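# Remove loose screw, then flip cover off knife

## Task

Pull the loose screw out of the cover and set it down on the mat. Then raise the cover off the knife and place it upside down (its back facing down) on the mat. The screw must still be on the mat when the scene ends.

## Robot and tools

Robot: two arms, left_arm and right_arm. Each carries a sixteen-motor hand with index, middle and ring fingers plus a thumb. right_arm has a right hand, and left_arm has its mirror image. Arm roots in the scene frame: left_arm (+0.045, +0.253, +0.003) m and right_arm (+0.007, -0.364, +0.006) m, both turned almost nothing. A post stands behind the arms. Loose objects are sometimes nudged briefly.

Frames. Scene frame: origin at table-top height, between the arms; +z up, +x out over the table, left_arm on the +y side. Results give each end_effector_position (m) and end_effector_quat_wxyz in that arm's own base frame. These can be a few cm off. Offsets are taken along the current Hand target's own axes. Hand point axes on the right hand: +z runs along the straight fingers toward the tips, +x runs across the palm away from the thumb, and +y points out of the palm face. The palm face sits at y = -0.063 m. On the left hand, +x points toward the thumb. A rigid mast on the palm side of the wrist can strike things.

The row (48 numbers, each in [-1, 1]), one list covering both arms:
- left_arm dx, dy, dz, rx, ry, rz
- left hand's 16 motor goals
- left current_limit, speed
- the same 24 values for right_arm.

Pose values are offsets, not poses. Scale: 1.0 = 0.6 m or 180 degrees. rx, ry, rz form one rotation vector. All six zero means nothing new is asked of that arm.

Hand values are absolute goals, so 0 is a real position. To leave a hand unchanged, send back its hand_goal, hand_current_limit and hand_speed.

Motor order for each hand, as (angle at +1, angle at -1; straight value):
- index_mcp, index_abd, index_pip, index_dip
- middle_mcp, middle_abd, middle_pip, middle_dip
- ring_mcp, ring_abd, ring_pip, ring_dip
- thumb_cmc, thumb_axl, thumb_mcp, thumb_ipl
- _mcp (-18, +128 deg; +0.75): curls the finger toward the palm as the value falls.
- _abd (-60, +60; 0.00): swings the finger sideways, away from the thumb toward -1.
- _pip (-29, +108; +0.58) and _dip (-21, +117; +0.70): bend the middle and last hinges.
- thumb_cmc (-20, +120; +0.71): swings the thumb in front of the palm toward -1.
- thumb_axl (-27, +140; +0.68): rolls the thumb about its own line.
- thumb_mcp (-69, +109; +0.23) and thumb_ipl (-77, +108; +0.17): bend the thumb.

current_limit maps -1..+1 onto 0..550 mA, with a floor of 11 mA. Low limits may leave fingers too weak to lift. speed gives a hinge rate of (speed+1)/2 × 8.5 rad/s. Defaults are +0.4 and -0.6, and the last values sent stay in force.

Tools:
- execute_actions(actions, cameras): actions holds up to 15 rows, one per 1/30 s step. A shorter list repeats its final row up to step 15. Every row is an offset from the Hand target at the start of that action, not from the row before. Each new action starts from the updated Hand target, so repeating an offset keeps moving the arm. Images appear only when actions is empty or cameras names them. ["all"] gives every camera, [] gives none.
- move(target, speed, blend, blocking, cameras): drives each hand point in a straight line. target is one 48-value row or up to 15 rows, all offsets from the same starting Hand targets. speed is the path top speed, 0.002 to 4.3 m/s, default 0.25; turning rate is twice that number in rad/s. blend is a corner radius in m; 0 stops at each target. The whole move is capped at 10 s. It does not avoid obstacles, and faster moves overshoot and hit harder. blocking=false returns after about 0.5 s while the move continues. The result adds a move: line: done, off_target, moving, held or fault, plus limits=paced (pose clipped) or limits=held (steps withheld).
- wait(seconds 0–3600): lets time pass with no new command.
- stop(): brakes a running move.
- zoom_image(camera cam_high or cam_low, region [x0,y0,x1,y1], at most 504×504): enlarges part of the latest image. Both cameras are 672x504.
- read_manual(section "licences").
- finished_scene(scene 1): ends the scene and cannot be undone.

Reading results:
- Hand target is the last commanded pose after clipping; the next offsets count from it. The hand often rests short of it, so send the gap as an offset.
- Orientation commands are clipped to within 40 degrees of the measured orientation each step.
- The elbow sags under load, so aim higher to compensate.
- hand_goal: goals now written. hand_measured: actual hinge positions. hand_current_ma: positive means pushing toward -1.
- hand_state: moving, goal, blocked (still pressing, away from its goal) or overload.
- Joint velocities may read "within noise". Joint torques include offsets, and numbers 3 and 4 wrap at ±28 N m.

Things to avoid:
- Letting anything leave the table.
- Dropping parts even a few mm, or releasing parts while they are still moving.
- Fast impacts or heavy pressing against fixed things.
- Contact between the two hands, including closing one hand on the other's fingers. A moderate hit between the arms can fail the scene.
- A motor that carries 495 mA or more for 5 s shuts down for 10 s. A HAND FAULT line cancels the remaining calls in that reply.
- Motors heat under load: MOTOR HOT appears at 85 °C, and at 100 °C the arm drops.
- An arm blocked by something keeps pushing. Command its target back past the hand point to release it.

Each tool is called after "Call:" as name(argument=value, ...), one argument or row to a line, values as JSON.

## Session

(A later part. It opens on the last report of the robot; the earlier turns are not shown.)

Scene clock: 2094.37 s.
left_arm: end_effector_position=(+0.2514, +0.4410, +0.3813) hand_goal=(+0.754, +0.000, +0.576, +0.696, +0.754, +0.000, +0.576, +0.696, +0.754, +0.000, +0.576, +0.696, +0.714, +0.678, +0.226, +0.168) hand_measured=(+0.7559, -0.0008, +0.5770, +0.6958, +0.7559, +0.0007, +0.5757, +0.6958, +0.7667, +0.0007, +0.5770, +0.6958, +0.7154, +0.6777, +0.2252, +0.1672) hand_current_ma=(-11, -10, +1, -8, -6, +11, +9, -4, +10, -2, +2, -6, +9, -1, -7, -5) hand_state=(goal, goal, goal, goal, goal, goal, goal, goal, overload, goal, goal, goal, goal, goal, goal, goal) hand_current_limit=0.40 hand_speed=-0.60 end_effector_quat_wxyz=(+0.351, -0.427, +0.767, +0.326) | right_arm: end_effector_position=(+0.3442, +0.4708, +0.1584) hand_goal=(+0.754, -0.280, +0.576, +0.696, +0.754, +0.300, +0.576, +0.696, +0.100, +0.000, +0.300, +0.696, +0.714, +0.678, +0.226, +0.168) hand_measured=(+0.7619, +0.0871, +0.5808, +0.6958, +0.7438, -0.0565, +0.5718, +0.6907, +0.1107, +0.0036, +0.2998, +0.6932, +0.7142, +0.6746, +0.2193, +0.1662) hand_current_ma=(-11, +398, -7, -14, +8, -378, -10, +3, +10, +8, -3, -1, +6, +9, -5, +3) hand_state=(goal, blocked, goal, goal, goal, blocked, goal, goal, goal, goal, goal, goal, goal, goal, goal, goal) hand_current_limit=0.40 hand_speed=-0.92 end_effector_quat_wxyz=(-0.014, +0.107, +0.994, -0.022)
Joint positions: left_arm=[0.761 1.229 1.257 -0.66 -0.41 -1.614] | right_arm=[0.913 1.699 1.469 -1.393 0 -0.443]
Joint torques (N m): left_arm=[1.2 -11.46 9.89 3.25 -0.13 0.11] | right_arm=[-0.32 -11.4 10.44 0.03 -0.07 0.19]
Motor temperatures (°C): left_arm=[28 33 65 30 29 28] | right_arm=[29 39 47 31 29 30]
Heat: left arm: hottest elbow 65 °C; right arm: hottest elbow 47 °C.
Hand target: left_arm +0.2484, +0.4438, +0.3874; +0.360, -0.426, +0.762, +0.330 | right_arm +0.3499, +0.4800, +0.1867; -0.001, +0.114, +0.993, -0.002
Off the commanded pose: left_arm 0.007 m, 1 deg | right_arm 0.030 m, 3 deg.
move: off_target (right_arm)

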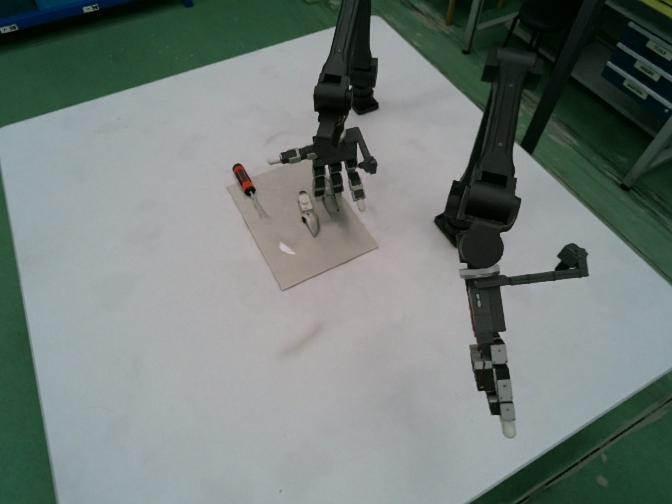

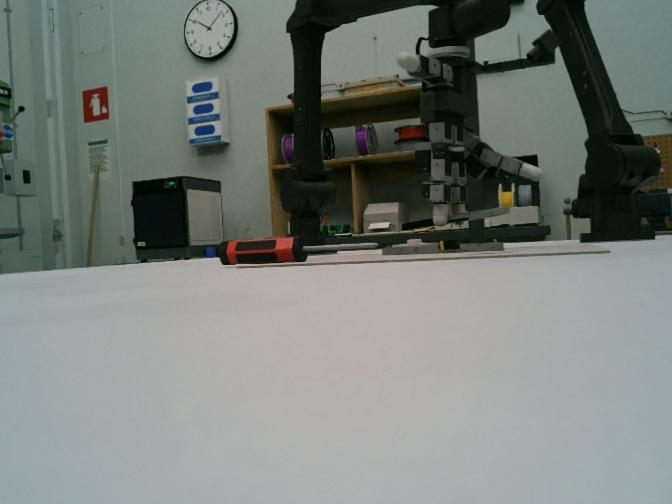

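Call:
move(
  target=[0,0,0,0,0,0,0.754,0,0.576,0.696,0.754,0,0.576,0.696,0.754,0,0.576,0.696,0.714,0.678,0.226,0.168,0.4,-0.6,0,0,0.093,0,0,0,0.754,-0.28,0.576,0.696,0.754,0.30,0.576,0.696,0.1,0,0.3,0.696,0.714,0.678,0.226,0.168,0.4,-0.92],
  cameras=["all"],
  speed=0.05,
)

Call:
zoom_image(
  camera="cam_low",
  region=[370, 180, 510, 270],
)

Call:
zoom_image(
  camera="cam_high",
  region=[280, 160, 380, 260],
)

Scene clock: 2105.83 s.
left_arm: end_effector_position=(+0.2514, +0.4410, +0.3813) hand_goal=(+0.754, +0.000, +0.576, +0.696, +0.754, +0.000, +0.576, +0.696, +0.754, +0.000, +0.576, +0.696, +0.714, +0.678, +0.226, +0.168) hand_measured=(+0.7559, -0.0008, +0.5770, +0.6958, +0.7559, +0.0007, +0.5770, +0.6958, +0.7667, +0.0007, +0.5770, +0.6958, +0.7154, +0.6777, +0.2252, +0.1681) hand_current_ma=(-9, -6, +5, -8, +1, +11, +9, -6, +7, -5, +6, -8, +10, +1, -7, -5) hand_state=(goal, goal, goal, goal, goal, goal, goal, goal, overload, goal, goal, goal, goal, goal, goal, goal) hand_current_limit=0.40 hand_speed=-0.60 end_effector_quat_wxyz=(+0.351, -0.427, +0.767, +0.326) | right_arm: end_effector_position=(+0.3489, +0.4767, +0.1348) hand_goal=(+0.754, -0.280, +0.576, +0.696, +0.754, +0.300, +0.576, +0.696, +0.100, +0.000, +0.300, +0.696, +0.714, +0.678, +0.226, +0.168) hand_measured=(+0.7607, +0.0886, +0.5808, +0.6971, +0.7438, -0.0565, +0.5718, +0.6907, +0.1107, +0.0036, +0.2998, +0.6945, +0.7142, +0.6746, +0.2193, +0.1662) hand_current_ma=(-8, +396, -6, -9, +2, -380, -14, +7, +7, +9, -6, -1, +10, +6, +0, +3) hand_state=(goal, blocked, goal, goal, goal, blocked, goal, goal, goal, goal, goal, goal, goal, goal, goal, goal) hand_current_limit=0.40 hand_speed=-0.92 end_effector_quat_wxyz=(-0.002, +0.108, +0.994, -0.004)
Joint positions: left_arm=[0.761 1.229 1.257 -0.66 -0.41 -1.614] | right_arm=[0.913 1.71 1.41 -1.281 0 -0.442]
Joint torques (N m): left_arm=[1.03 -11.46 9.91 3.17 -0.09 0.1] | right_arm=[-0.26 -9.58 7.27 1.02 -0.04 0.18]
Motor temperatures (°C): left_arm=[28 33 65 30 29 28] | right_arm=[29 39 48 31 29 30]
Heat: left arm: hottest elbow 65 °C; right arm: hottest elbow 48 °C.
Hand target: left_arm +0.2484, +0.4438, +0.3874; +0.360, -0.426, +0.762, +0.330 | right_arm +0.3498, +0.4798, +0.1309; -0.001, +0.114, +0.993, -0.002
Off the commanded pose: left_arm 0.007 m, 1 deg | right_arm 0.005 m, 1 deg.
move: done

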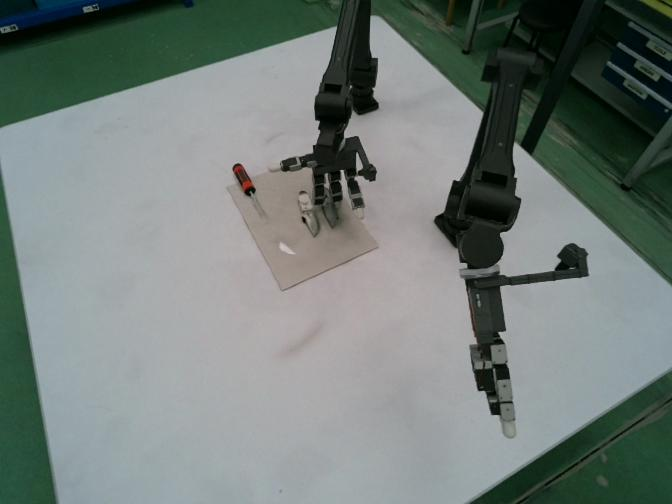

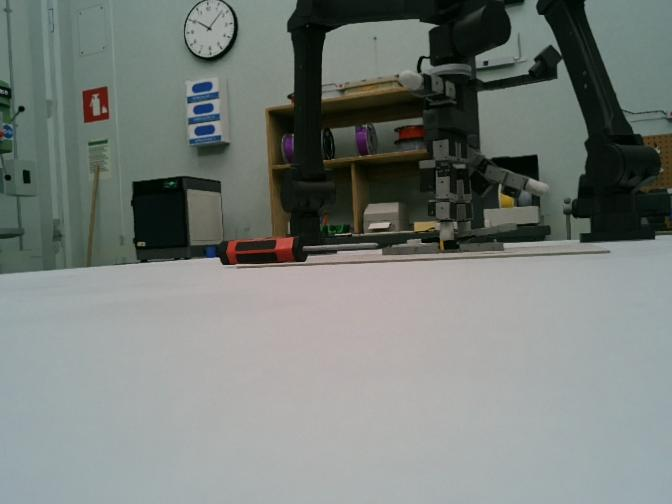

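Scaled by 3.600 from the camera's image (finer frame: 960x720).

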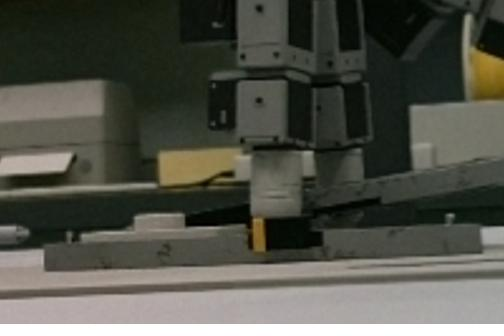

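Scaled by 5.040 from the camera's image (finer frame: 960x720).

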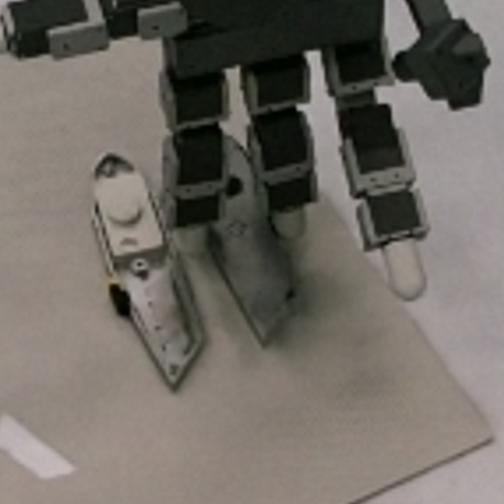

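Call:
move(
  target=[0,0,0,0,0,0,0.754,0,0.576,0.696,0.754,0,0.576,0.696,0.754,0,0.576,0.696,0.714,0.678,0.226,0.168,0.4,-0.6,0,0,0,0,0,0,0.754,-0.06,0.576,0.696,0.754,0.08,0.576,0.696,0.1,0,0.3,0.696,0.714,0.678,0.226,0.168,0.4,-0.92],
  cameras=[],
  speed=0.05,
)

Call:
move(
  target=[0,0,0,0,0,0,0.754,0,0.576,0.696,0.754,0,0.576,0.696,0.754,0,0.576,0.696,0.714,0.678,0.226,0.168,0.4,-0.6,0,0,0.0175,0,0,0,0.754,-0.06,0.576,0.696,0.754,0.08,0.576,0.696,0.1,0,0.3,0.696,0.714,0.678,0.226,0.168,0.4,-0.92],
  cameras=["all"],
  speed=0.03,
)

Call:
zoom_image(
  camera="cam_low",
  region=[370, 180, 510, 270],
)

Call:
zoom_image(
  camera="cam_high",
  region=[280, 160, 380, 260],
)

Scene clock: 2122.00 s.
left_arm: end_effector_position=(+0.2514, +0.4410, +0.3813) hand_goal=(+0.754, +0.000, +0.576, +0.696, +0.754, +0.000, +0.576, +0.696, +0.754, +0.000, +0.576, +0.696, +0.714, +0.678, +0.226, +0.168) hand_measured=(+0.7559, +0.0007, +0.5770, +0.6958, +0.7571, +0.0007, +0.5770, +0.6958, +0.7667, +0.0007, +0.5770, +0.6958, +0.7154, +0.6777, +0.2252, +0.1672) hand_current_ma=(-9, -9, +4, -5, -10, +7, +10, -8, +11, +4, +3, -6, +5, +1, -9, -4) hand_state=(goal, goal, goal, goal, goal, goal, goal, goal, overload, goal, goal, goal, goal, goal, goal, goal) hand_current_limit=0.40 hand_speed=-0.60 end_effector_quat_wxyz=(+0.351, -0.427, +0.767, +0.326) | right_arm: end_effector_position=(+0.3489, +0.4767, +0.1348) hand_goal=(+0.754, -0.060, +0.576, +0.696, +0.754, +0.080, +0.576, +0.696, +0.100, +0.000, +0.300, +0.696, +0.714, +0.678, +0.226, +0.168) hand_measured=(+0.7619, +0.0886, +0.5795, +0.6958, +0.7438, -0.0550, +0.5718, +0.6907, +0.1107, +0.0036, +0.2998, +0.6932, +0.7142, +0.6746, +0.2193, +0.1662) hand_current_ma=(-5, +143, -5, -11, +5, -107, -14, +2, +12, -1, -2, +2, +10, +8, -2, +2) hand_state=(goal, blocked, goal, goal, goal, blocked, goal, goal, goal, goal, goal, goal, goal, goal, goal, goal) hand_current_limit=0.40 hand_speed=-0.92 end_effector_quat_wxyz=(-0.002, +0.108, +0.994, -0.004)
Joint positions: left_arm=[0.761 1.229 1.257 -0.66 -0.41 -1.614] | right_arm=[0.913 1.71 1.41 -1.281 0 -0.442]
Joint torques (N m): left_arm=[0.85 -11.05 9.76 3.06 -0.1 0.1] | right_arm=[-0.26 -9.35 7.24 1.01 -0.04 0.18]
Motor temperatures (°C): left_arm=[28 33 65 30 29 28] | right_arm=[29 39 46 31 29 30]
Heat: left arm: hottest elbow 65 °C; right arm: hottest elbow 46 °C.
Hand target: left_arm +0.2484, +0.4438, +0.3874; +0.360, -0.426, +0.762, +0.330 | right_arm +0.3498, +0.4798, +0.1309; -0.001, +0.114, +0.993, -0.002
Off the commanded pose: left_arm 0.007 m, 1 deg | right_arm 0.005 m, 1 deg.
move: done

Scene clock: 2122.73 s.
left_arm: end_effector_position=(+0.2514, +0.4410, +0.3813) hand_goal=(+0.754, +0.000, +0.576, +0.696, +0.754, +0.000, +0.576, +0.696, +0.754, +0.000, +0.576, +0.696, +0.714, +0.678, +0.226, +0.168) hand_measured=(+0.7559, -0.0008, +0.5770, +0.6958, +0.7571, +0.0007, +0.5770, +0.6958, +0.7667, +0.0007, +0.5770, +0.6958, +0.7154, +0.6767, +0.2252, +0.1681) hand_current_ma=(-5, -13, +2, -6, -6, +13, +6, -6, +7, -1, +7, -10, +5, +0, -4, -3) hand_state=(goal, goal, goal, goal, goal, goal, goal, goal, overload, goal, goal, goal, goal, goal, goal, goal) hand_current_limit=0.40 hand_speed=-0.60 end_effector_quat_wxyz=(+0.351, -0.427, +0.767, +0.326) | right_arm: end_effector_position=(+0.3487, +0.4767, +0.1264) hand_goal=(+0.754, -0.060, +0.576, +0.696, +0.754, +0.080, +0.576, +0.696, +0.100, +0.000, +0.300, +0.696, +0.714, +0.678, +0.226, +0.168) hand_measured=(+0.7619, +0.0886, +0.5808, +0.6971, +0.7438, -0.0565, +0.5731, +0.6907, +0.1119, +0.0036, +0.2998, +0.6945, +0.7142, +0.6756, +0.2193, +0.1672) hand_current_ma=(-8, +138, -8, -13, +3, -99, -11, +0, +11, +4, -1, -3, +6, +6, -8, +6) hand_state=(goal, blocked, goal, goal, goal, blocked, goal, goal, goal, goal, goal, goal, goal, goal, goal, goal) hand_current_limit=0.40 hand_speed=-0.92 end_effector_quat_wxyz=(-0.002, +0.108, +0.994, -0.003)
Joint positions: left_arm=[0.761 1.229 1.257 -0.66 -0.41 -1.614] | right_arm=[0.913 1.715 1.393 -1.257 0 -0.442]
Joint torques (N m): left_arm=[1.2 -11.99 9.94 3.23 -0.14 0.13] | right_arm=[-0.26 -9.11 7.12 1.09 -0.01 0.19]
Motor temperatures (°C): left_arm=[28 33 65 30 29 28] | right_arm=[29 39 46 31 29 30]
Heat: left arm: hottest elbow 65 °C; right arm: hottest elbow 46 °C.
Hand target: left_arm +0.2484, +0.4438, +0.3874; +0.360, -0.426, +0.762, +0.330 | right_arm +0.3499, +0.4798, +0.1206; -0.001, +0.114, +0.993, -0.002
Off the commanded pose: left_arm 0.007 m, 1 deg | right_arm 0.007 m, 1 deg.
move: done

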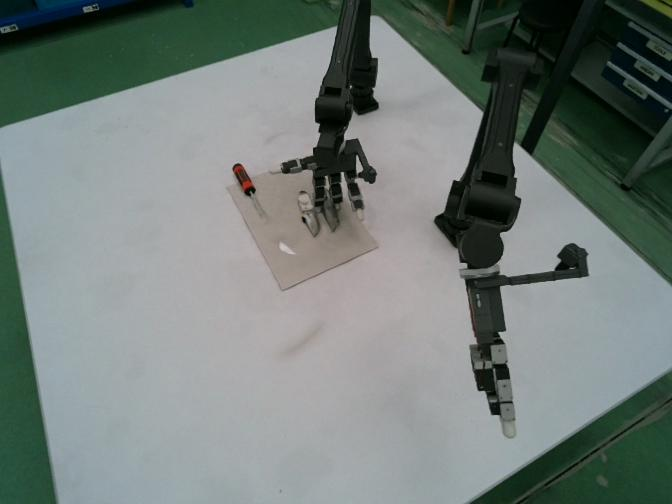

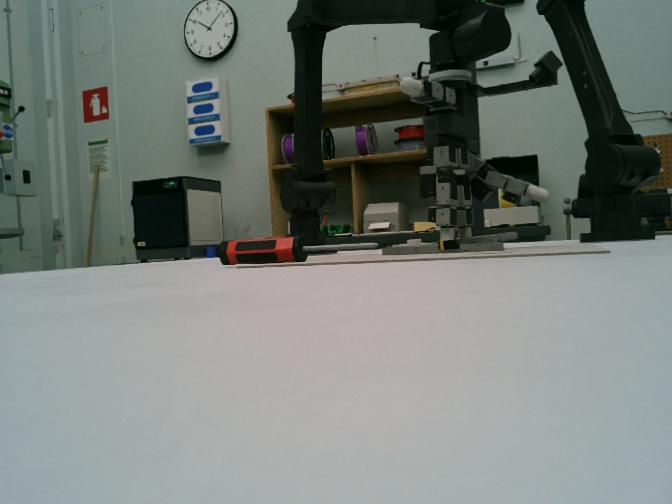

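Scaled by 3.600 from the camera's image (finer frame: 960x720).

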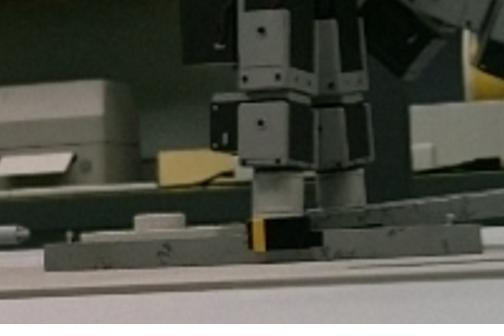

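Scaled by 5.040 from the camera's image (finer frame: 960x720).

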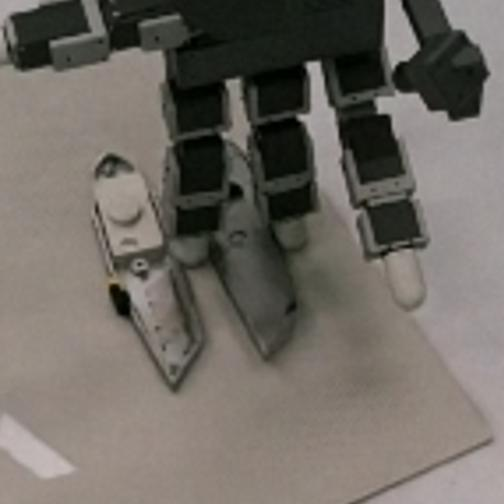

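Call:
move(
  target=[0,0,0,0,0,0,0.754,0,0.576,0.696,0.754,0,0.576,0.696,0.754,0,0.576,0.696,0.714,0.678,0.226,0.168,0.4,-0.6,0,0,0.004,0,0,0,0.754,-0.0,0.576,0.696,0.754,0.02,0.576,0.696,0.1,0,0.3,0.696,0.714,0.678,0.226,0.168,0.4,-0.92],
  cameras=["all"],
  speed=0.02,
)

Call:
zoom_image(
  camera="cam_low",
  region=[410, 200, 530, 270],
)

Call:
zoom_image(
  camera="cam_high",
  region=[305, 185, 345, 235],
)

Scene clock: 2132.60 s.
left_arm: end_effector_position=(+0.2514, +0.4410, +0.3813) hand_goal=(+0.754, +0.000, +0.576, +0.696, +0.754, +0.000, +0.576, +0.696, +0.754, +0.000, +0.576, +0.696, +0.714, +0.678, +0.226, +0.168) hand_measured=(+0.7559, +0.0007, +0.5770, +0.6958, +0.7559, +0.0007, +0.5770, +0.6958, +0.7667, +0.0007, +0.5770, +0.6971, +0.7154, +0.6777, +0.2252, +0.1672) hand_current_ma=(-4, -8, +6, -5, +4, +10, +9, -3, +13, -2, +3, -7, +5, -1, -6, -10) hand_state=(goal, goal, goal, goal, goal, goal, goal, goal, overload, goal, goal, goal, goal, goal, goal, goal) hand_current_limit=0.40 hand_speed=-0.60 end_effector_quat_wxyz=(+0.351, -0.427, +0.767, +0.326) | right_arm: end_effector_position=(+0.3488, +0.4768, +0.1246) hand_goal=(+0.754, +0.000, +0.576, +0.696, +0.754, +0.020, +0.576, +0.696, +0.100, +0.000, +0.300, +0.696, +0.714, +0.678, +0.226, +0.168) hand_measured=(+0.7619, +0.0886, +0.5808, +0.6971, +0.7438, -0.0609, +0.5718, +0.6907, +0.1107, +0.0036, +0.2985, +0.6945, +0.7129, +0.6746, +0.2193, +0.1662) hand_current_ma=(-8, +58, -6, -11, +11, -34, -8, +6, +5, +1, +0, -1, +4, +5, -4, +1) hand_state=(goal, blocked, goal, goal, goal, blocked, goal, goal, goal, goal, goal, goal, goal, goal, goal, goal) hand_current_limit=0.40 hand_speed=-0.92 end_effector_quat_wxyz=(-0.002, +0.108, +0.994, -0.003)
Joint positions: left_arm=[0.761 1.229 1.257 -0.66 -0.41 -1.614] | right_arm=[0.913 1.716 1.39 -1.251 -0.001 -0.442]
Joint torques (N m): left_arm=[0.85 -11.69 9.92 3.11 -0.14 0.1] | right_arm=[-0.32 -9.11 7.08 1.09 0 0.18]
Motor temperatures (°C): left_arm=[28 33 65 30 29 28] | right_arm=[29 39 45 31 29 30]
Heat: left arm: hottest elbow 65 °C; right arm: hottest elbow 45 °C.
Hand target: left_arm +0.2484, +0.4438, +0.3874; +0.360, -0.426, +0.762, +0.330 | right_arm +0.3498, +0.4798, +0.1180; -0.001, +0.114, +0.993, -0.002
Off the commanded pose: left_arm 0.007 m, 1 deg | right_arm 0.007 m, 1 deg.
move: done

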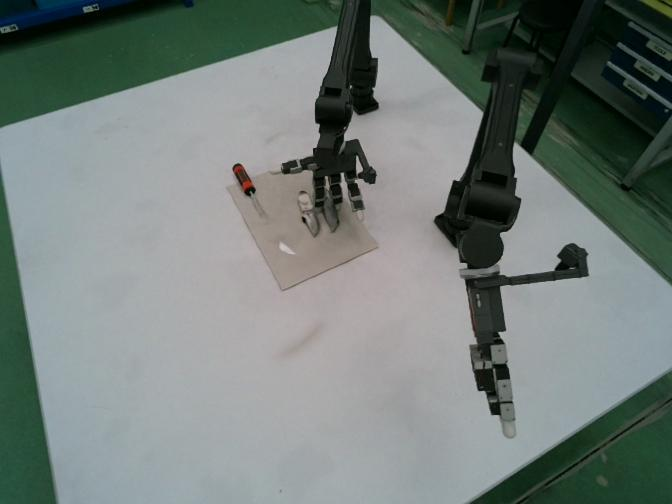

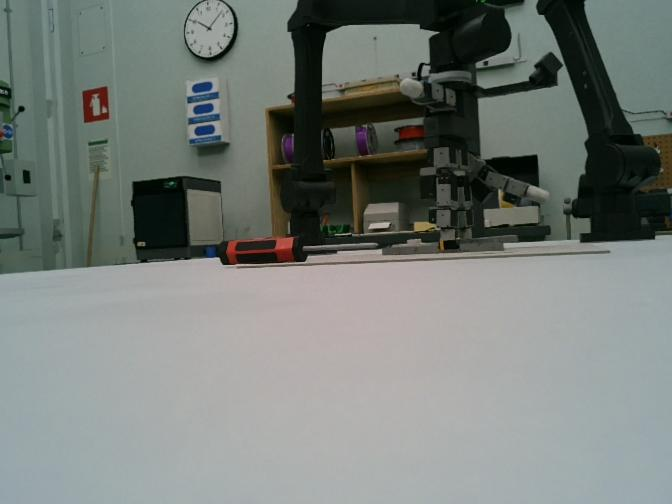

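Scaled by 4.200 from the camera's image (finer frame: 960x720).

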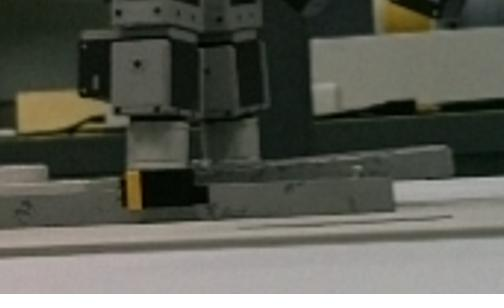

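Scaled by 10.080 from the camera's image (finer frame: 960x720).

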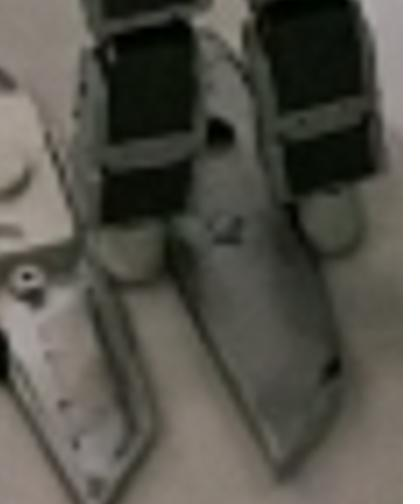

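Call:
move(
  target=[0,0,0,0,0,0,0.754,0,0.576,0.696,0.754,0,0.576,0.696,0.754,0,0.576,0.696,0.714,0.678,0.226,0.168,0.4,-0.6,0,0,0,0,0,0,0.754,0.14,0.576,0.696,0.754,-0.12,0.576,0.696,0.1,0,0.3,0.696,0.714,0.678,0.226,0.168,0.4,-0.92],
  cameras=["all"],
  speed=0.02,
)

Call:
zoom_image(
  camera="cam_low",
  region=[410, 200, 530, 270],
)

Call:
zoom_image(
  camera="cam_high",
  region=[305, 185, 345, 235],
)

Scene clock: 2142.53 s.
left_arm: end_effector_position=(+0.2514, +0.4410, +0.3813) hand_goal=(+0.754, +0.000, +0.576, +0.696, +0.754, +0.000, +0.576, +0.696, +0.754, +0.000, +0.576, +0.696, +0.714, +0.678, +0.226, +0.168) hand_measured=(+0.7559, +0.0007, +0.5770, +0.6958, +0.7571, +0.0007, +0.5770, +0.6958, +0.7667, +0.0007, +0.5770, +0.6958, +0.7154, +0.6777, +0.2252, +0.1672) hand_current_ma=(-3, -6, +4, -7, -3, +11, +6, -7, +1, +1, +4, -6, +4, -1, -7, -6) hand_state=(goal, goal, goal, goal, goal, goal, goal, goal, overload, goal, goal, goal, goal, goal, goal, goal) hand_current_limit=0.40 hand_speed=-0.60 end_effector_quat_wxyz=(+0.351, -0.427, +0.767, +0.326) | right_arm: end_effector_position=(+0.3487, +0.4769, +0.1246) hand_goal=(+0.754, +0.140, +0.576, +0.696, +0.754, -0.120, +0.576, +0.696, +0.100, +0.000, +0.300, +0.696, +0.714, +0.678, +0.226, +0.168) hand_measured=(+0.7559, +0.0930, +0.5808, +0.6958, +0.7474, -0.1136, +0.5718, +0.6920, +0.1107, +0.0036, +0.2985, +0.6945, +0.7142, +0.6746, +0.2183, +0.1662) hand_current_ma=(-4, -4, -4, -9, +6, +5, -8, +1, +12, +9, -6, +3, +12, +8, -6, -2) hand_state=(goal, blocked, goal, goal, goal, goal, goal, goal, goal, goal, goal, goal, goal, goal, goal, goal) hand_current_limit=0.40 hand_speed=-0.92 end_effector_quat_wxyz=(-0.002, +0.108, +0.994, -0.002)
Joint positions: left_arm=[0.761 1.229 1.257 -0.66 -0.41 -1.614] | right_arm=[0.913 1.716 1.39 -1.251 -0.002 -0.442]
Joint torques (N m): left_arm=[1.08 -11.58 9.87 3.15 -0.14 0.07] | right_arm=[-0.26 -9.17 7.09 1.06 0.04 0.18]
Motor temperatures (°C): left_arm=[28 33 65 30 29 28] | right_arm=[29 39 45 31 29 30]
Heat: left arm: hottest elbow 65 °C; right arm: hottest elbow 45 °C.
Hand target: left_arm +0.2484, +0.4438, +0.3874; +0.360, -0.426, +0.762, +0.330 | right_arm +0.3498, +0.4797, +0.1181; -0.001, +0.114, +0.993, -0.002
Off the commanded pose: left_arm 0.007 m, 1 deg | right_arm 0.007 m, 1 deg.
move: done

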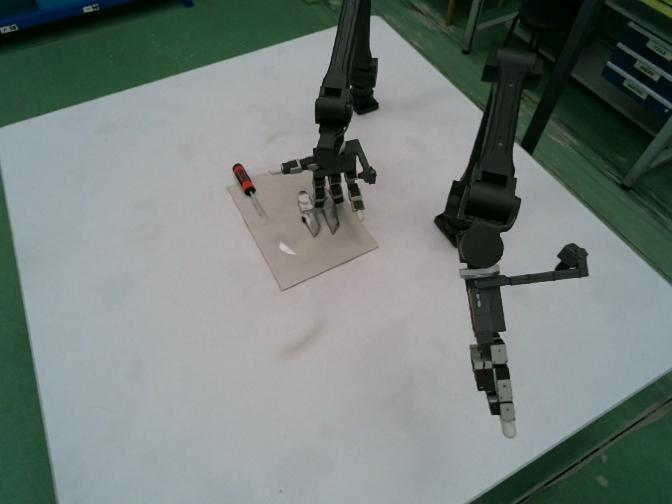

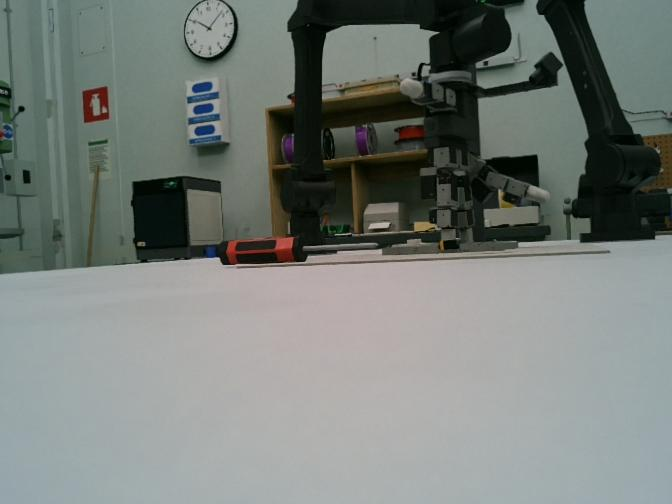

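Scaled by 4.200 from the camera's image (finer frame: 960x720).

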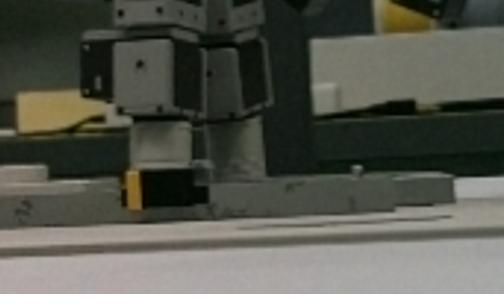

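Scaled by 10.080 from the camera's image (finer frame: 960x720).

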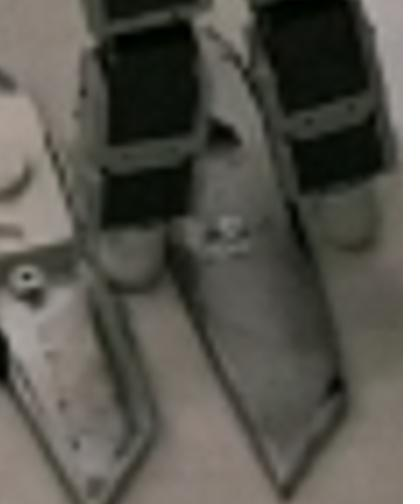

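Call:
move(
  target=[0,0,0,0,0,0,0.754,0,0.576,0.696,0.754,0,0.576,0.696,0.754,0,0.576,0.696,0.714,0.678,0.226,0.168,0.4,-0.6,0,0,-0.2,0,0,0,0.754,0.12,0.576,0.696,0.754,-0.12,0.576,0.696,0.1,0,0.3,0.696,0.714,0.678,0.226,0.168,0.4,-0.92],
  cameras=["all"],
  speed=0.08,
)

Call:
zoom_image(
  camera="cam_low",
  region=[410, 210, 530, 270],
)

Call:
zoom_image(
  camera="cam_high",
  region=[290, 175, 350, 250],
)

Scene clock: 2151.10 s.
left_arm: end_effector_position=(+0.2514, +0.4410, +0.3813) hand_goal=(+0.754, +0.000, +0.576, +0.696, +0.754, +0.000, +0.576, +0.696, +0.754, +0.000, +0.576, +0.696, +0.714, +0.678, +0.226, +0.168) hand_measured=(+0.7559, -0.0008, +0.5770, +0.6958, +0.7559, +0.0007, +0.5770, +0.6958, +0.7667, -0.0008, +0.5770, +0.6958, +0.7154, +0.6767, +0.2252, +0.1681) hand_current_ma=(-7, -8, -1, -5, -3, +10, +10, -4, +7, -1, +5, -6, +11, +0, -7, -5) hand_state=(goal, goal, goal, goal, goal, goal, goal, goal, overload, goal, goal, goal, goal, goal, goal, goal) hand_current_limit=0.40 hand_speed=-0.60 end_effector_quat_wxyz=(+0.351, -0.427, +0.767, +0.326) | right_arm: end_effector_position=(+0.3433, +0.4697, +0.2033) hand_goal=(+0.754, +0.120, +0.576, +0.696, +0.754, -0.120, +0.576, +0.696, +0.100, +0.000, +0.300, +0.696, +0.714, +0.678, +0.226, +0.168) hand_measured=(+0.7462, +0.1223, +0.5705, +0.6932, +0.7486, -0.1151, +0.5718, +0.6920, +0.1107, +0.0036, +0.2985, +0.6958, +0.7142, +0.6746, +0.2193, +0.1662) hand_current_ma=(-11, +10, -9, -9, +8, +9, -8, +3, +11, +4, +0, -4, +10, +2, -5, -1) hand_state=(goal, goal, goal, goal, goal, goal, goal, goal, goal, goal, goal, goal, goal, goal, goal, goal) hand_current_limit=0.40 hand_speed=-0.92 end_effector_quat_wxyz=(-0.018, +0.108, +0.994, -0.028)
Joint positions: left_arm=[0.761 1.229 1.257 -0.66 -0.41 -1.614] | right_arm=[0.913 1.684 1.57 -1.523 -0.001 -0.442]
Joint torques (N m): left_arm=[1.26 -11.05 9.99 3.25 -0.14 0.11] | right_arm=[-0.32 -11.16 11.62 -0.05 -0.01 0.18]
Motor temperatures (°C): left_arm=[28 33 65 30 29 28] | right_arm=[29 39 46 31 29 30]
Heat: left arm: hottest elbow 65 °C; right arm: hottest elbow 46 °C.
Hand target: left_arm +0.2484, +0.4438, +0.3874; +0.360, -0.426, +0.762, +0.330 | right_arm +0.3501, +0.4802, +0.2379; -0.001, +0.114, +0.993, -0.002
Off the commanded pose: left_arm 0.007 m, 1 deg | right_arm 0.037 m, 4 deg.
move: off_target (right_arm)

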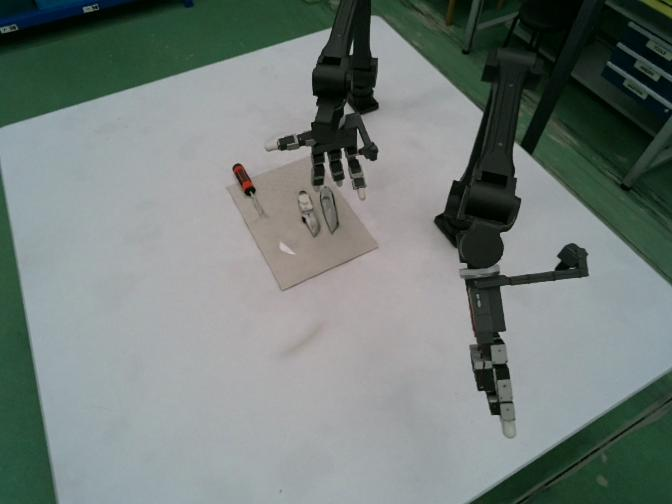

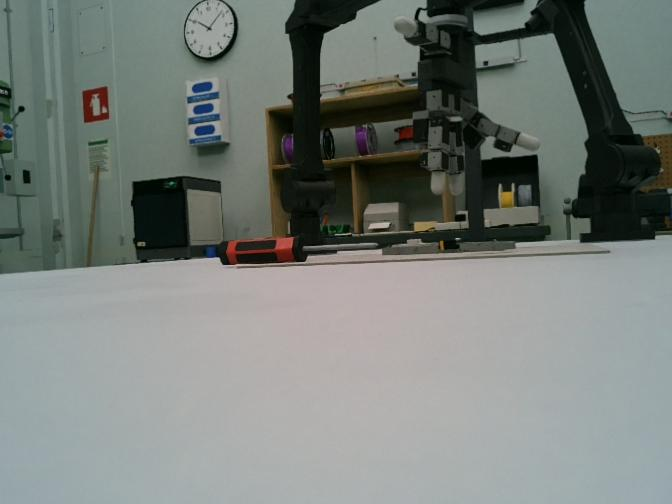

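Scaled by 4.200 from the camera's image (finer frame: 960x720).

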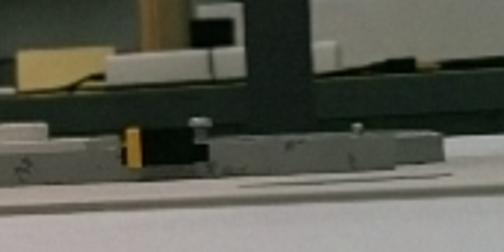

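Scaled by 6.720 from the camera's image (finer frame: 960x720).

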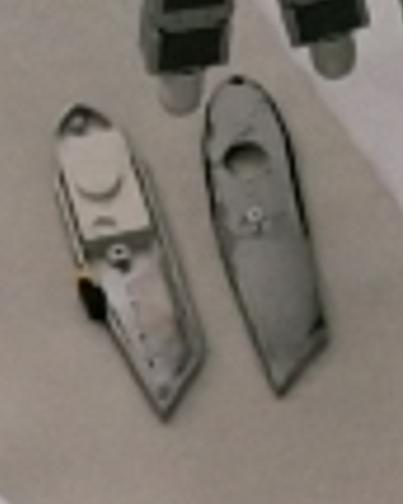

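Call:
move(
  target=[0.302,-0.0315,-0.102,-0.0602,-0.132,0.441,0.754,0,0.576,0.696,0.754,0,0.576,0.696,0.754,0,0.576,0.696,0.714,0.678,0.226,0.168,0.4,-0.6,0,0,0,0,0,0,0.754,0.12,0.576,0.696,0.754,-0.12,0.576,0.696,0.1,0,0.3,0.696,0.714,0.678,0.226,0.168,0.4,-0.92],
  cameras=["all"],
  speed=0.2,
)

Scene clock: 2187.00 s.
left_arm: end_effector_position=(+0.1853, +0.3111, +0.2591) hand_goal=(+0.754, +0.000, +0.576, +0.696, +0.754, +0.000, +0.576, +0.696, +0.754, +0.000, +0.576, +0.696, +0.714, +0.678, +0.226, +0.168) hand_measured=(+0.7776, -0.0008, +0.5770, +0.6958, +0.7764, +0.0007, +0.5770, +0.6958, +1.0000, -0.0008, +0.5770, +0.6958, +0.7393, +0.6777, +0.2252, +0.1672) hand_current_ma=(+12, -8, +6, -4, +15, +10, +13, -6, +11, +0, +9, -8, +20, +0, -6, -3) hand_state=(blocked, goal, goal, goal, blocked, goal, goal, goal, overload, goal, goal, goal, blocked, goal, goal, goal) hand_current_limit=0.40 hand_speed=-0.60 end_effector_quat_wxyz=(+0.169, +0.200, +0.748, +0.610) | right_arm: end_effector_position=(+0.3433, +0.4697, +0.2033) hand_goal=(+0.754, +0.120, +0.576, +0.696, +0.754, -0.120, +0.576, +0.696, +0.100, +0.000, +0.300, +0.696, +0.714, +0.678, +0.226, +0.168) hand_measured=(+0.7462, +0.1223, +0.5718, +0.6932, +0.7486, -0.1151, +0.5718, +0.6932, +0.1107, +0.0036, +0.2998, +0.6958, +0.7142, +0.6746, +0.2183, +0.1662) hand_current_ma=(-9, +10, -7, -8, +7, +10, -12, +5, +11, +5, -1, +0, +12, +3, -5, +2) hand_state=(goal, goal, goal, goal, goal, goal, goal, goal, goal, goal, goal, goal, goal, goal, goal, goal) hand_current_limit=0.40 hand_speed=-0.92 end_effector_quat_wxyz=(-0.018, +0.108, +0.994, -0.028)
Joint positions: left_arm=[0.898 0.724 0.153 0.368 -0.139 -0.036] | right_arm=[0.913 1.684 1.57 -1.523 -0.001 -0.442]
Joint torques (N m): left_arm=[0.62 -1.79 8.8 3.85 0.13 0.1] | right_arm=[-0.26 -11.28 11.62 -0.01 -0.01 0.18]
Motor temperatures (°C): left_arm=[28 33 64 30 29 28] | right_arm=[29 40 51 31 29 30]
Heat: left arm: hottest elbow 64 °C; right arm: hottest elbow 51 °C.
Hand target: left_arm +0.1803, +0.3118, +0.2653; +0.166, +0.196, +0.741, +0.620 | right_arm +0.3502, +0.4802, +0.2379; -0.001, +0.114, +0.993, -0.002
Off the commanded pose: left_arm 0.008 m, 2 deg | right_arm 0.037 m, 4 deg.
move: done

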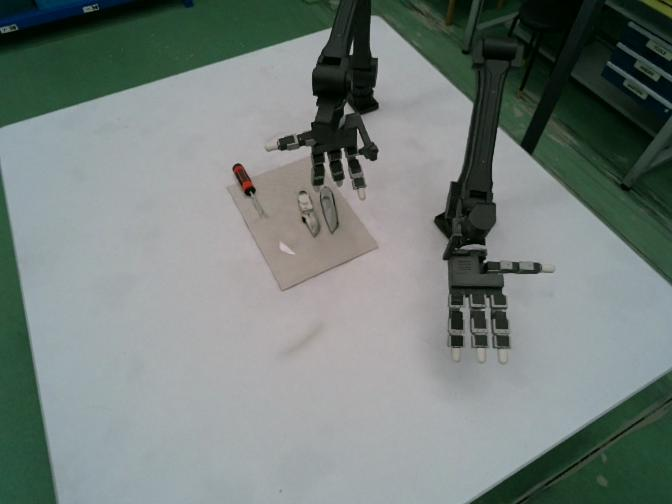

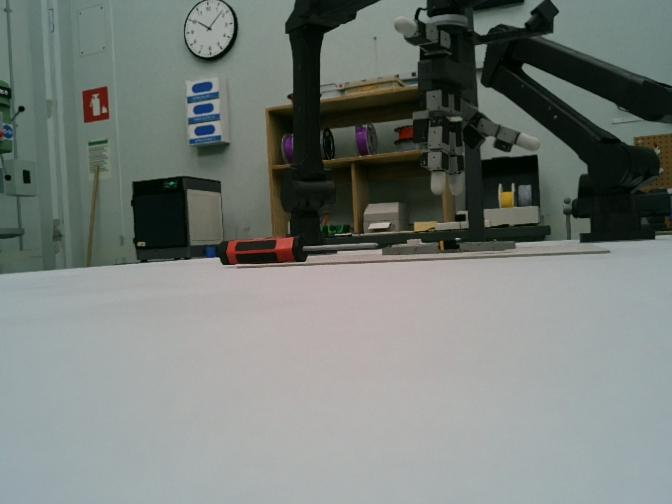

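Call:
zoom_image(
  camera="cam_low",
  region=[445, 228, 475, 258],
)

Call:
zoom_image(
  camera="cam_high",
  region=[315, 195, 341, 221],
)

Scaled by 16.800 from the camera's image (finer frame: 960x720).

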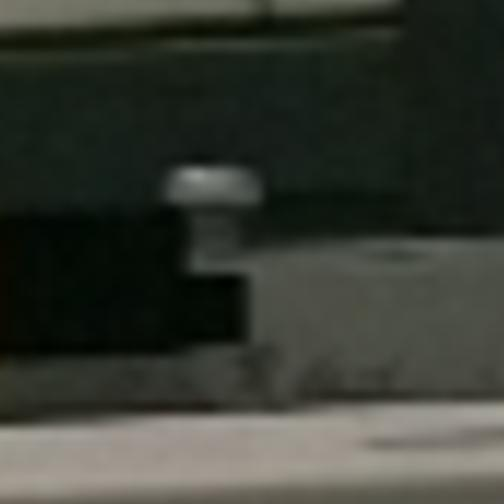

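Scaled by 19.385 from the camera's image (finer frame: 960x720).

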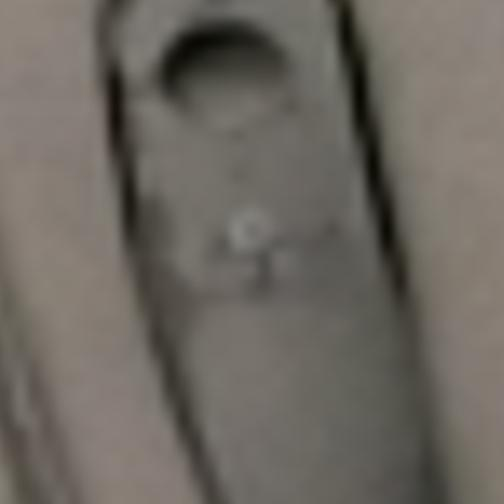

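Call:
move(
  target=[0,0,0,0,0,0,0.754,0,0.576,0.696,0.754,0,0.576,0.696,0.754,0,0.576,0.696,0.714,0.678,0.226,0.168,0.4,-0.6,0,0,0.165,0,0,0,0.754,0.10,0.576,0.696,0.754,-0.16,0.576,0.696,0.1,0,0.3,0.696,0.714,0.678,0.226,0.168,0.4,-0.8],
  cameras=["all"],
  speed=0.06,
)

Call:
zoom_image(
  camera="cam_high",
  region=[290, 170, 350, 230],
)

Call:
zoom_image(
  camera="cam_low",
  region=[400, 190, 500, 260],
)

Scene clock: 2253.53 s.
left_arm: end_effector_position=(+0.1854, +0.3111, +0.2591) hand_goal=(+0.754, +0.000, +0.576, +0.696, +0.754, +0.000, +0.576, +0.696, +0.754, +0.000, +0.576, +0.696, +0.714, +0.678, +0.226, +0.168) hand_measured=(+0.7788, -0.0008, +0.5770, +0.6958, +0.7764, +0.0007, +0.5770, +0.6958, +1.0000, -0.0008, +0.5770, +0.6958, +0.7393, +0.6777, +0.2252, +0.1681) hand_current_ma=(+17, -11, +5, -5, +15, +11, +12, -6, +9, +1, +10, -8, +26, +4, +2, -6) hand_state=(blocked, goal, goal, goal, blocked, goal, goal, goal, overload, goal, goal, goal, blocked, goal, goal, goal) hand_current_limit=0.40 hand_speed=-0.60 end_effector_quat_wxyz=(+0.169, +0.201, +0.748, +0.610) | right_arm: end_effector_position=(+0.3490, +0.4771, +0.1445) hand_goal=(+0.754, +0.100, +0.576, +0.696, +0.754, -0.160, +0.576, +0.696, +0.100, +0.000, +0.300, +0.696, +0.714, +0.678, +0.226, +0.168) hand_measured=(+0.7474, +0.1003, +0.5705, +0.6932, +0.7474, -0.1532, +0.5731, +0.6920, +0.1107, +0.0036, +0.2998, +0.6958, +0.7142, +0.6746, +0.2193, +0.1662) hand_current_ma=(-10, +9, -4, -10, +9, +3, -13, +8, +6, +6, -1, +0, +8, +4, -2, +5) hand_state=(goal, goal, goal, goal, goal, goal, goal, goal, goal, goal, goal, goal, goal, goal, goal, goal) hand_current_limit=0.40 hand_speed=-0.80 end_effector_quat_wxyz=(-0.002, +0.108, +0.994, -0.003)
Joint positions: left_arm=[0.898 0.724 0.153 0.368 -0.138 -0.036] | right_arm=[0.913 1.702 1.425 -1.301 -0.001 -0.442]
Joint torques (N m): left_arm=[2.02 -1.44 8.9 3.56 0.23 0.1] | right_arm=[-0.26 -9.35 7.23 1.01 0.02 0.18]
Motor temperatures (°C): left_arm=[28 32 62 30 28 28] | right_arm=[29 40 54 31 28 30]
Heat: left arm: hottest elbow 62 °C; right arm: hottest elbow 54 °C.
Hand target: left_arm +0.1803, +0.3117, +0.2653; +0.166, +0.196, +0.741, +0.620 | right_arm +0.3499, +0.4798, +0.1389; -0.001, +0.114, +0.993, -0.002
Off the commanded pose: left_arm 0.008 m, 2 deg | right_arm 0.006 m, 1 deg.
move: done

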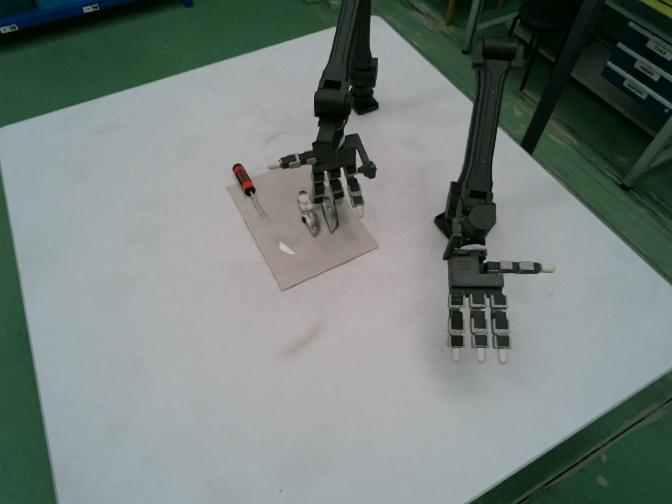

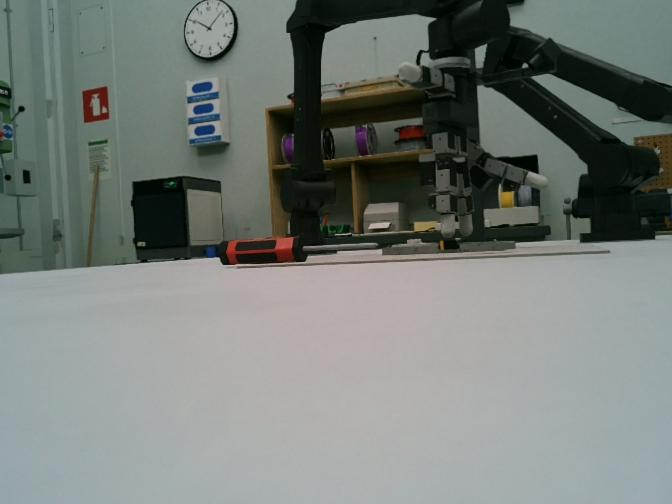

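Scaled by 8.400 from the camera's image (finer frame: 960x720).

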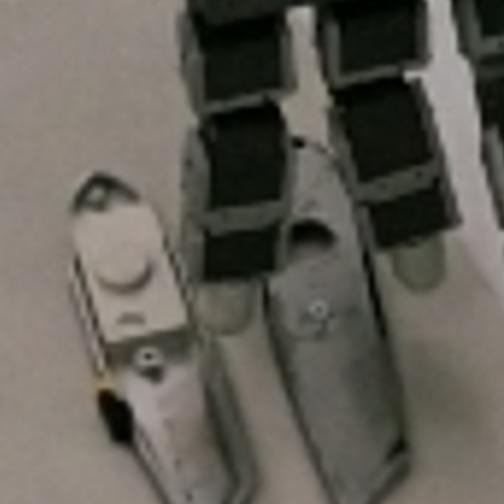

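Scaled by 5.040 from the camera's image (finer frame: 960x720).

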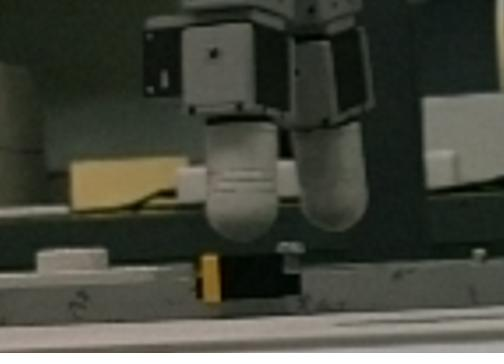

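Call:
move(
  target=[0,0,0,0,0,0,0.754,0,0.576,0.696,0.754,0,0.576,0.696,0.754,0,0.576,0.696,0.714,0.678,0.226,0.168,0.4,-0.6,0.009,0,0.008,0,0,0,0.754,0.09,0.576,0.696,0.754,-0.16,0.576,0.696,0.1,0,0.3,0.696,0.714,0.678,0.226,0.168,0.4,-0.8],
  cameras=["all"],
  speed=0.06,
)

Call:
zoom_image(
  camera="cam_high",
  region=[300, 185, 340, 225],
)

Scene clock: 2267.50 s.
left_arm: end_effector_position=(+0.1854, +0.3111, +0.2591) hand_goal=(+0.754, +0.000, +0.576, +0.696, +0.754, +0.000, +0.576, +0.696, +0.754, +0.000, +0.576, +0.696, +0.714, +0.678, +0.226, +0.168) hand_measured=(+0.7788, -0.0008, +0.5770, +0.6958, +0.7764, +0.0007, +0.5770, +0.6958, +1.0000, -0.0008, +0.5770, +0.6958, +0.7393, +0.6767, +0.2252, +0.1681) hand_current_ma=(+16, -10, +3, -8, +14, +9, +6, -2, +7, -1, +9, -10, +25, -1, -6, -3) hand_state=(blocked, goal, goal, goal, blocked, goal, goal, goal, overload, goal, goal, goal, blocked, goal, goal, goal) hand_current_limit=0.40 hand_speed=-0.60 end_effector_quat_wxyz=(+0.169, +0.201, +0.748, +0.610) | right_arm: end_effector_position=(+0.3453, +0.4777, +0.1392) hand_goal=(+0.754, +0.090, +0.576, +0.696, +0.754, -0.160, +0.576, +0.696, +0.100, +0.000, +0.300, +0.696, +0.714, +0.678, +0.226, +0.168) hand_measured=(+0.7474, +0.0915, +0.5718, +0.6920, +0.7474, -0.1532, +0.5718, +0.6920, +0.1107, +0.0036, +0.2998, +0.6958, +0.7142, +0.6746, +0.2193, +0.1662) hand_current_ma=(-9, +11, -7, -11, +6, +7, -8, -1, +9, +6, -2, +0, +8, +6, -1, +5) hand_state=(goal, goal, goal, goal, goal, goal, goal, goal, goal, goal, goal, goal, goal, goal, goal, goal) hand_current_limit=0.40 hand_speed=-0.80 end_effector_quat_wxyz=(-0.002, +0.109, +0.994, -0.003)
Joint positions: left_arm=[0.898 0.724 0.153 0.368 -0.138 -0.036] | right_arm=[0.92 1.702 1.411 -1.287 -0.001 -0.433]
Joint torques (N m): left_arm=[1.26 -1.2 8.62 3.74 0.21 0.12] | right_arm=[-0.09 -9.35 7.1 1.06 0.01 0.16]
Motor temperatures (°C): left_arm=[28 31 62 30 28 28] | right_arm=[29 40 52 31 28 30]
Heat: left arm: hottest elbow 62 °C; right arm: hottest elbow 52 °C.
Hand target: left_arm +0.1803, +0.3117, +0.2653; +0.166, +0.196, +0.741, +0.620 | right_arm +0.3447, +0.4810, +0.1342; -0.001, +0.114, +0.993, -0.002
Off the commanded pose: left_arm 0.008 m, 2 deg | right_arm 0.006 m, 1 deg.
move: done

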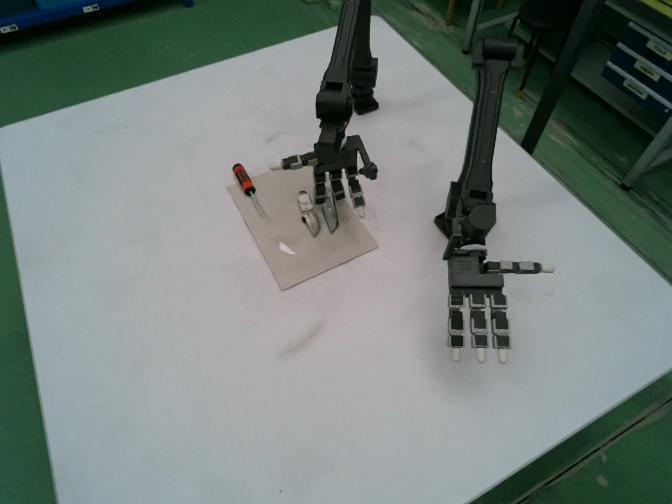

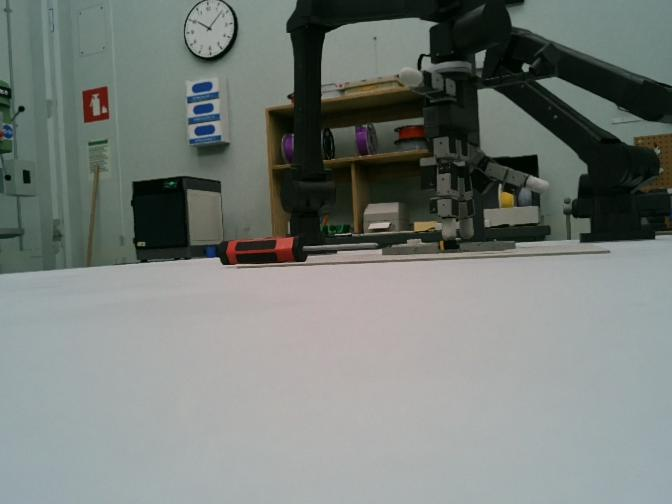

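Scaled by 12.600 from the camera's image (finer frame: 960x720).

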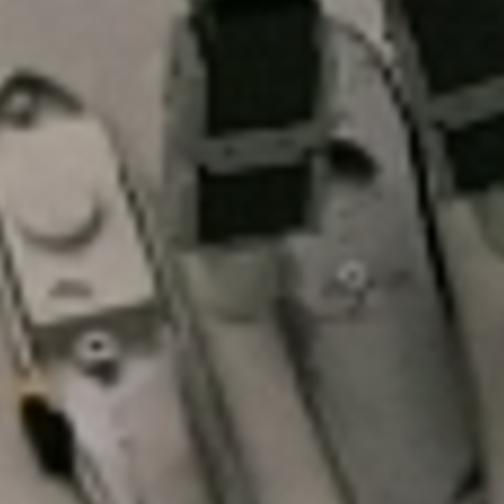

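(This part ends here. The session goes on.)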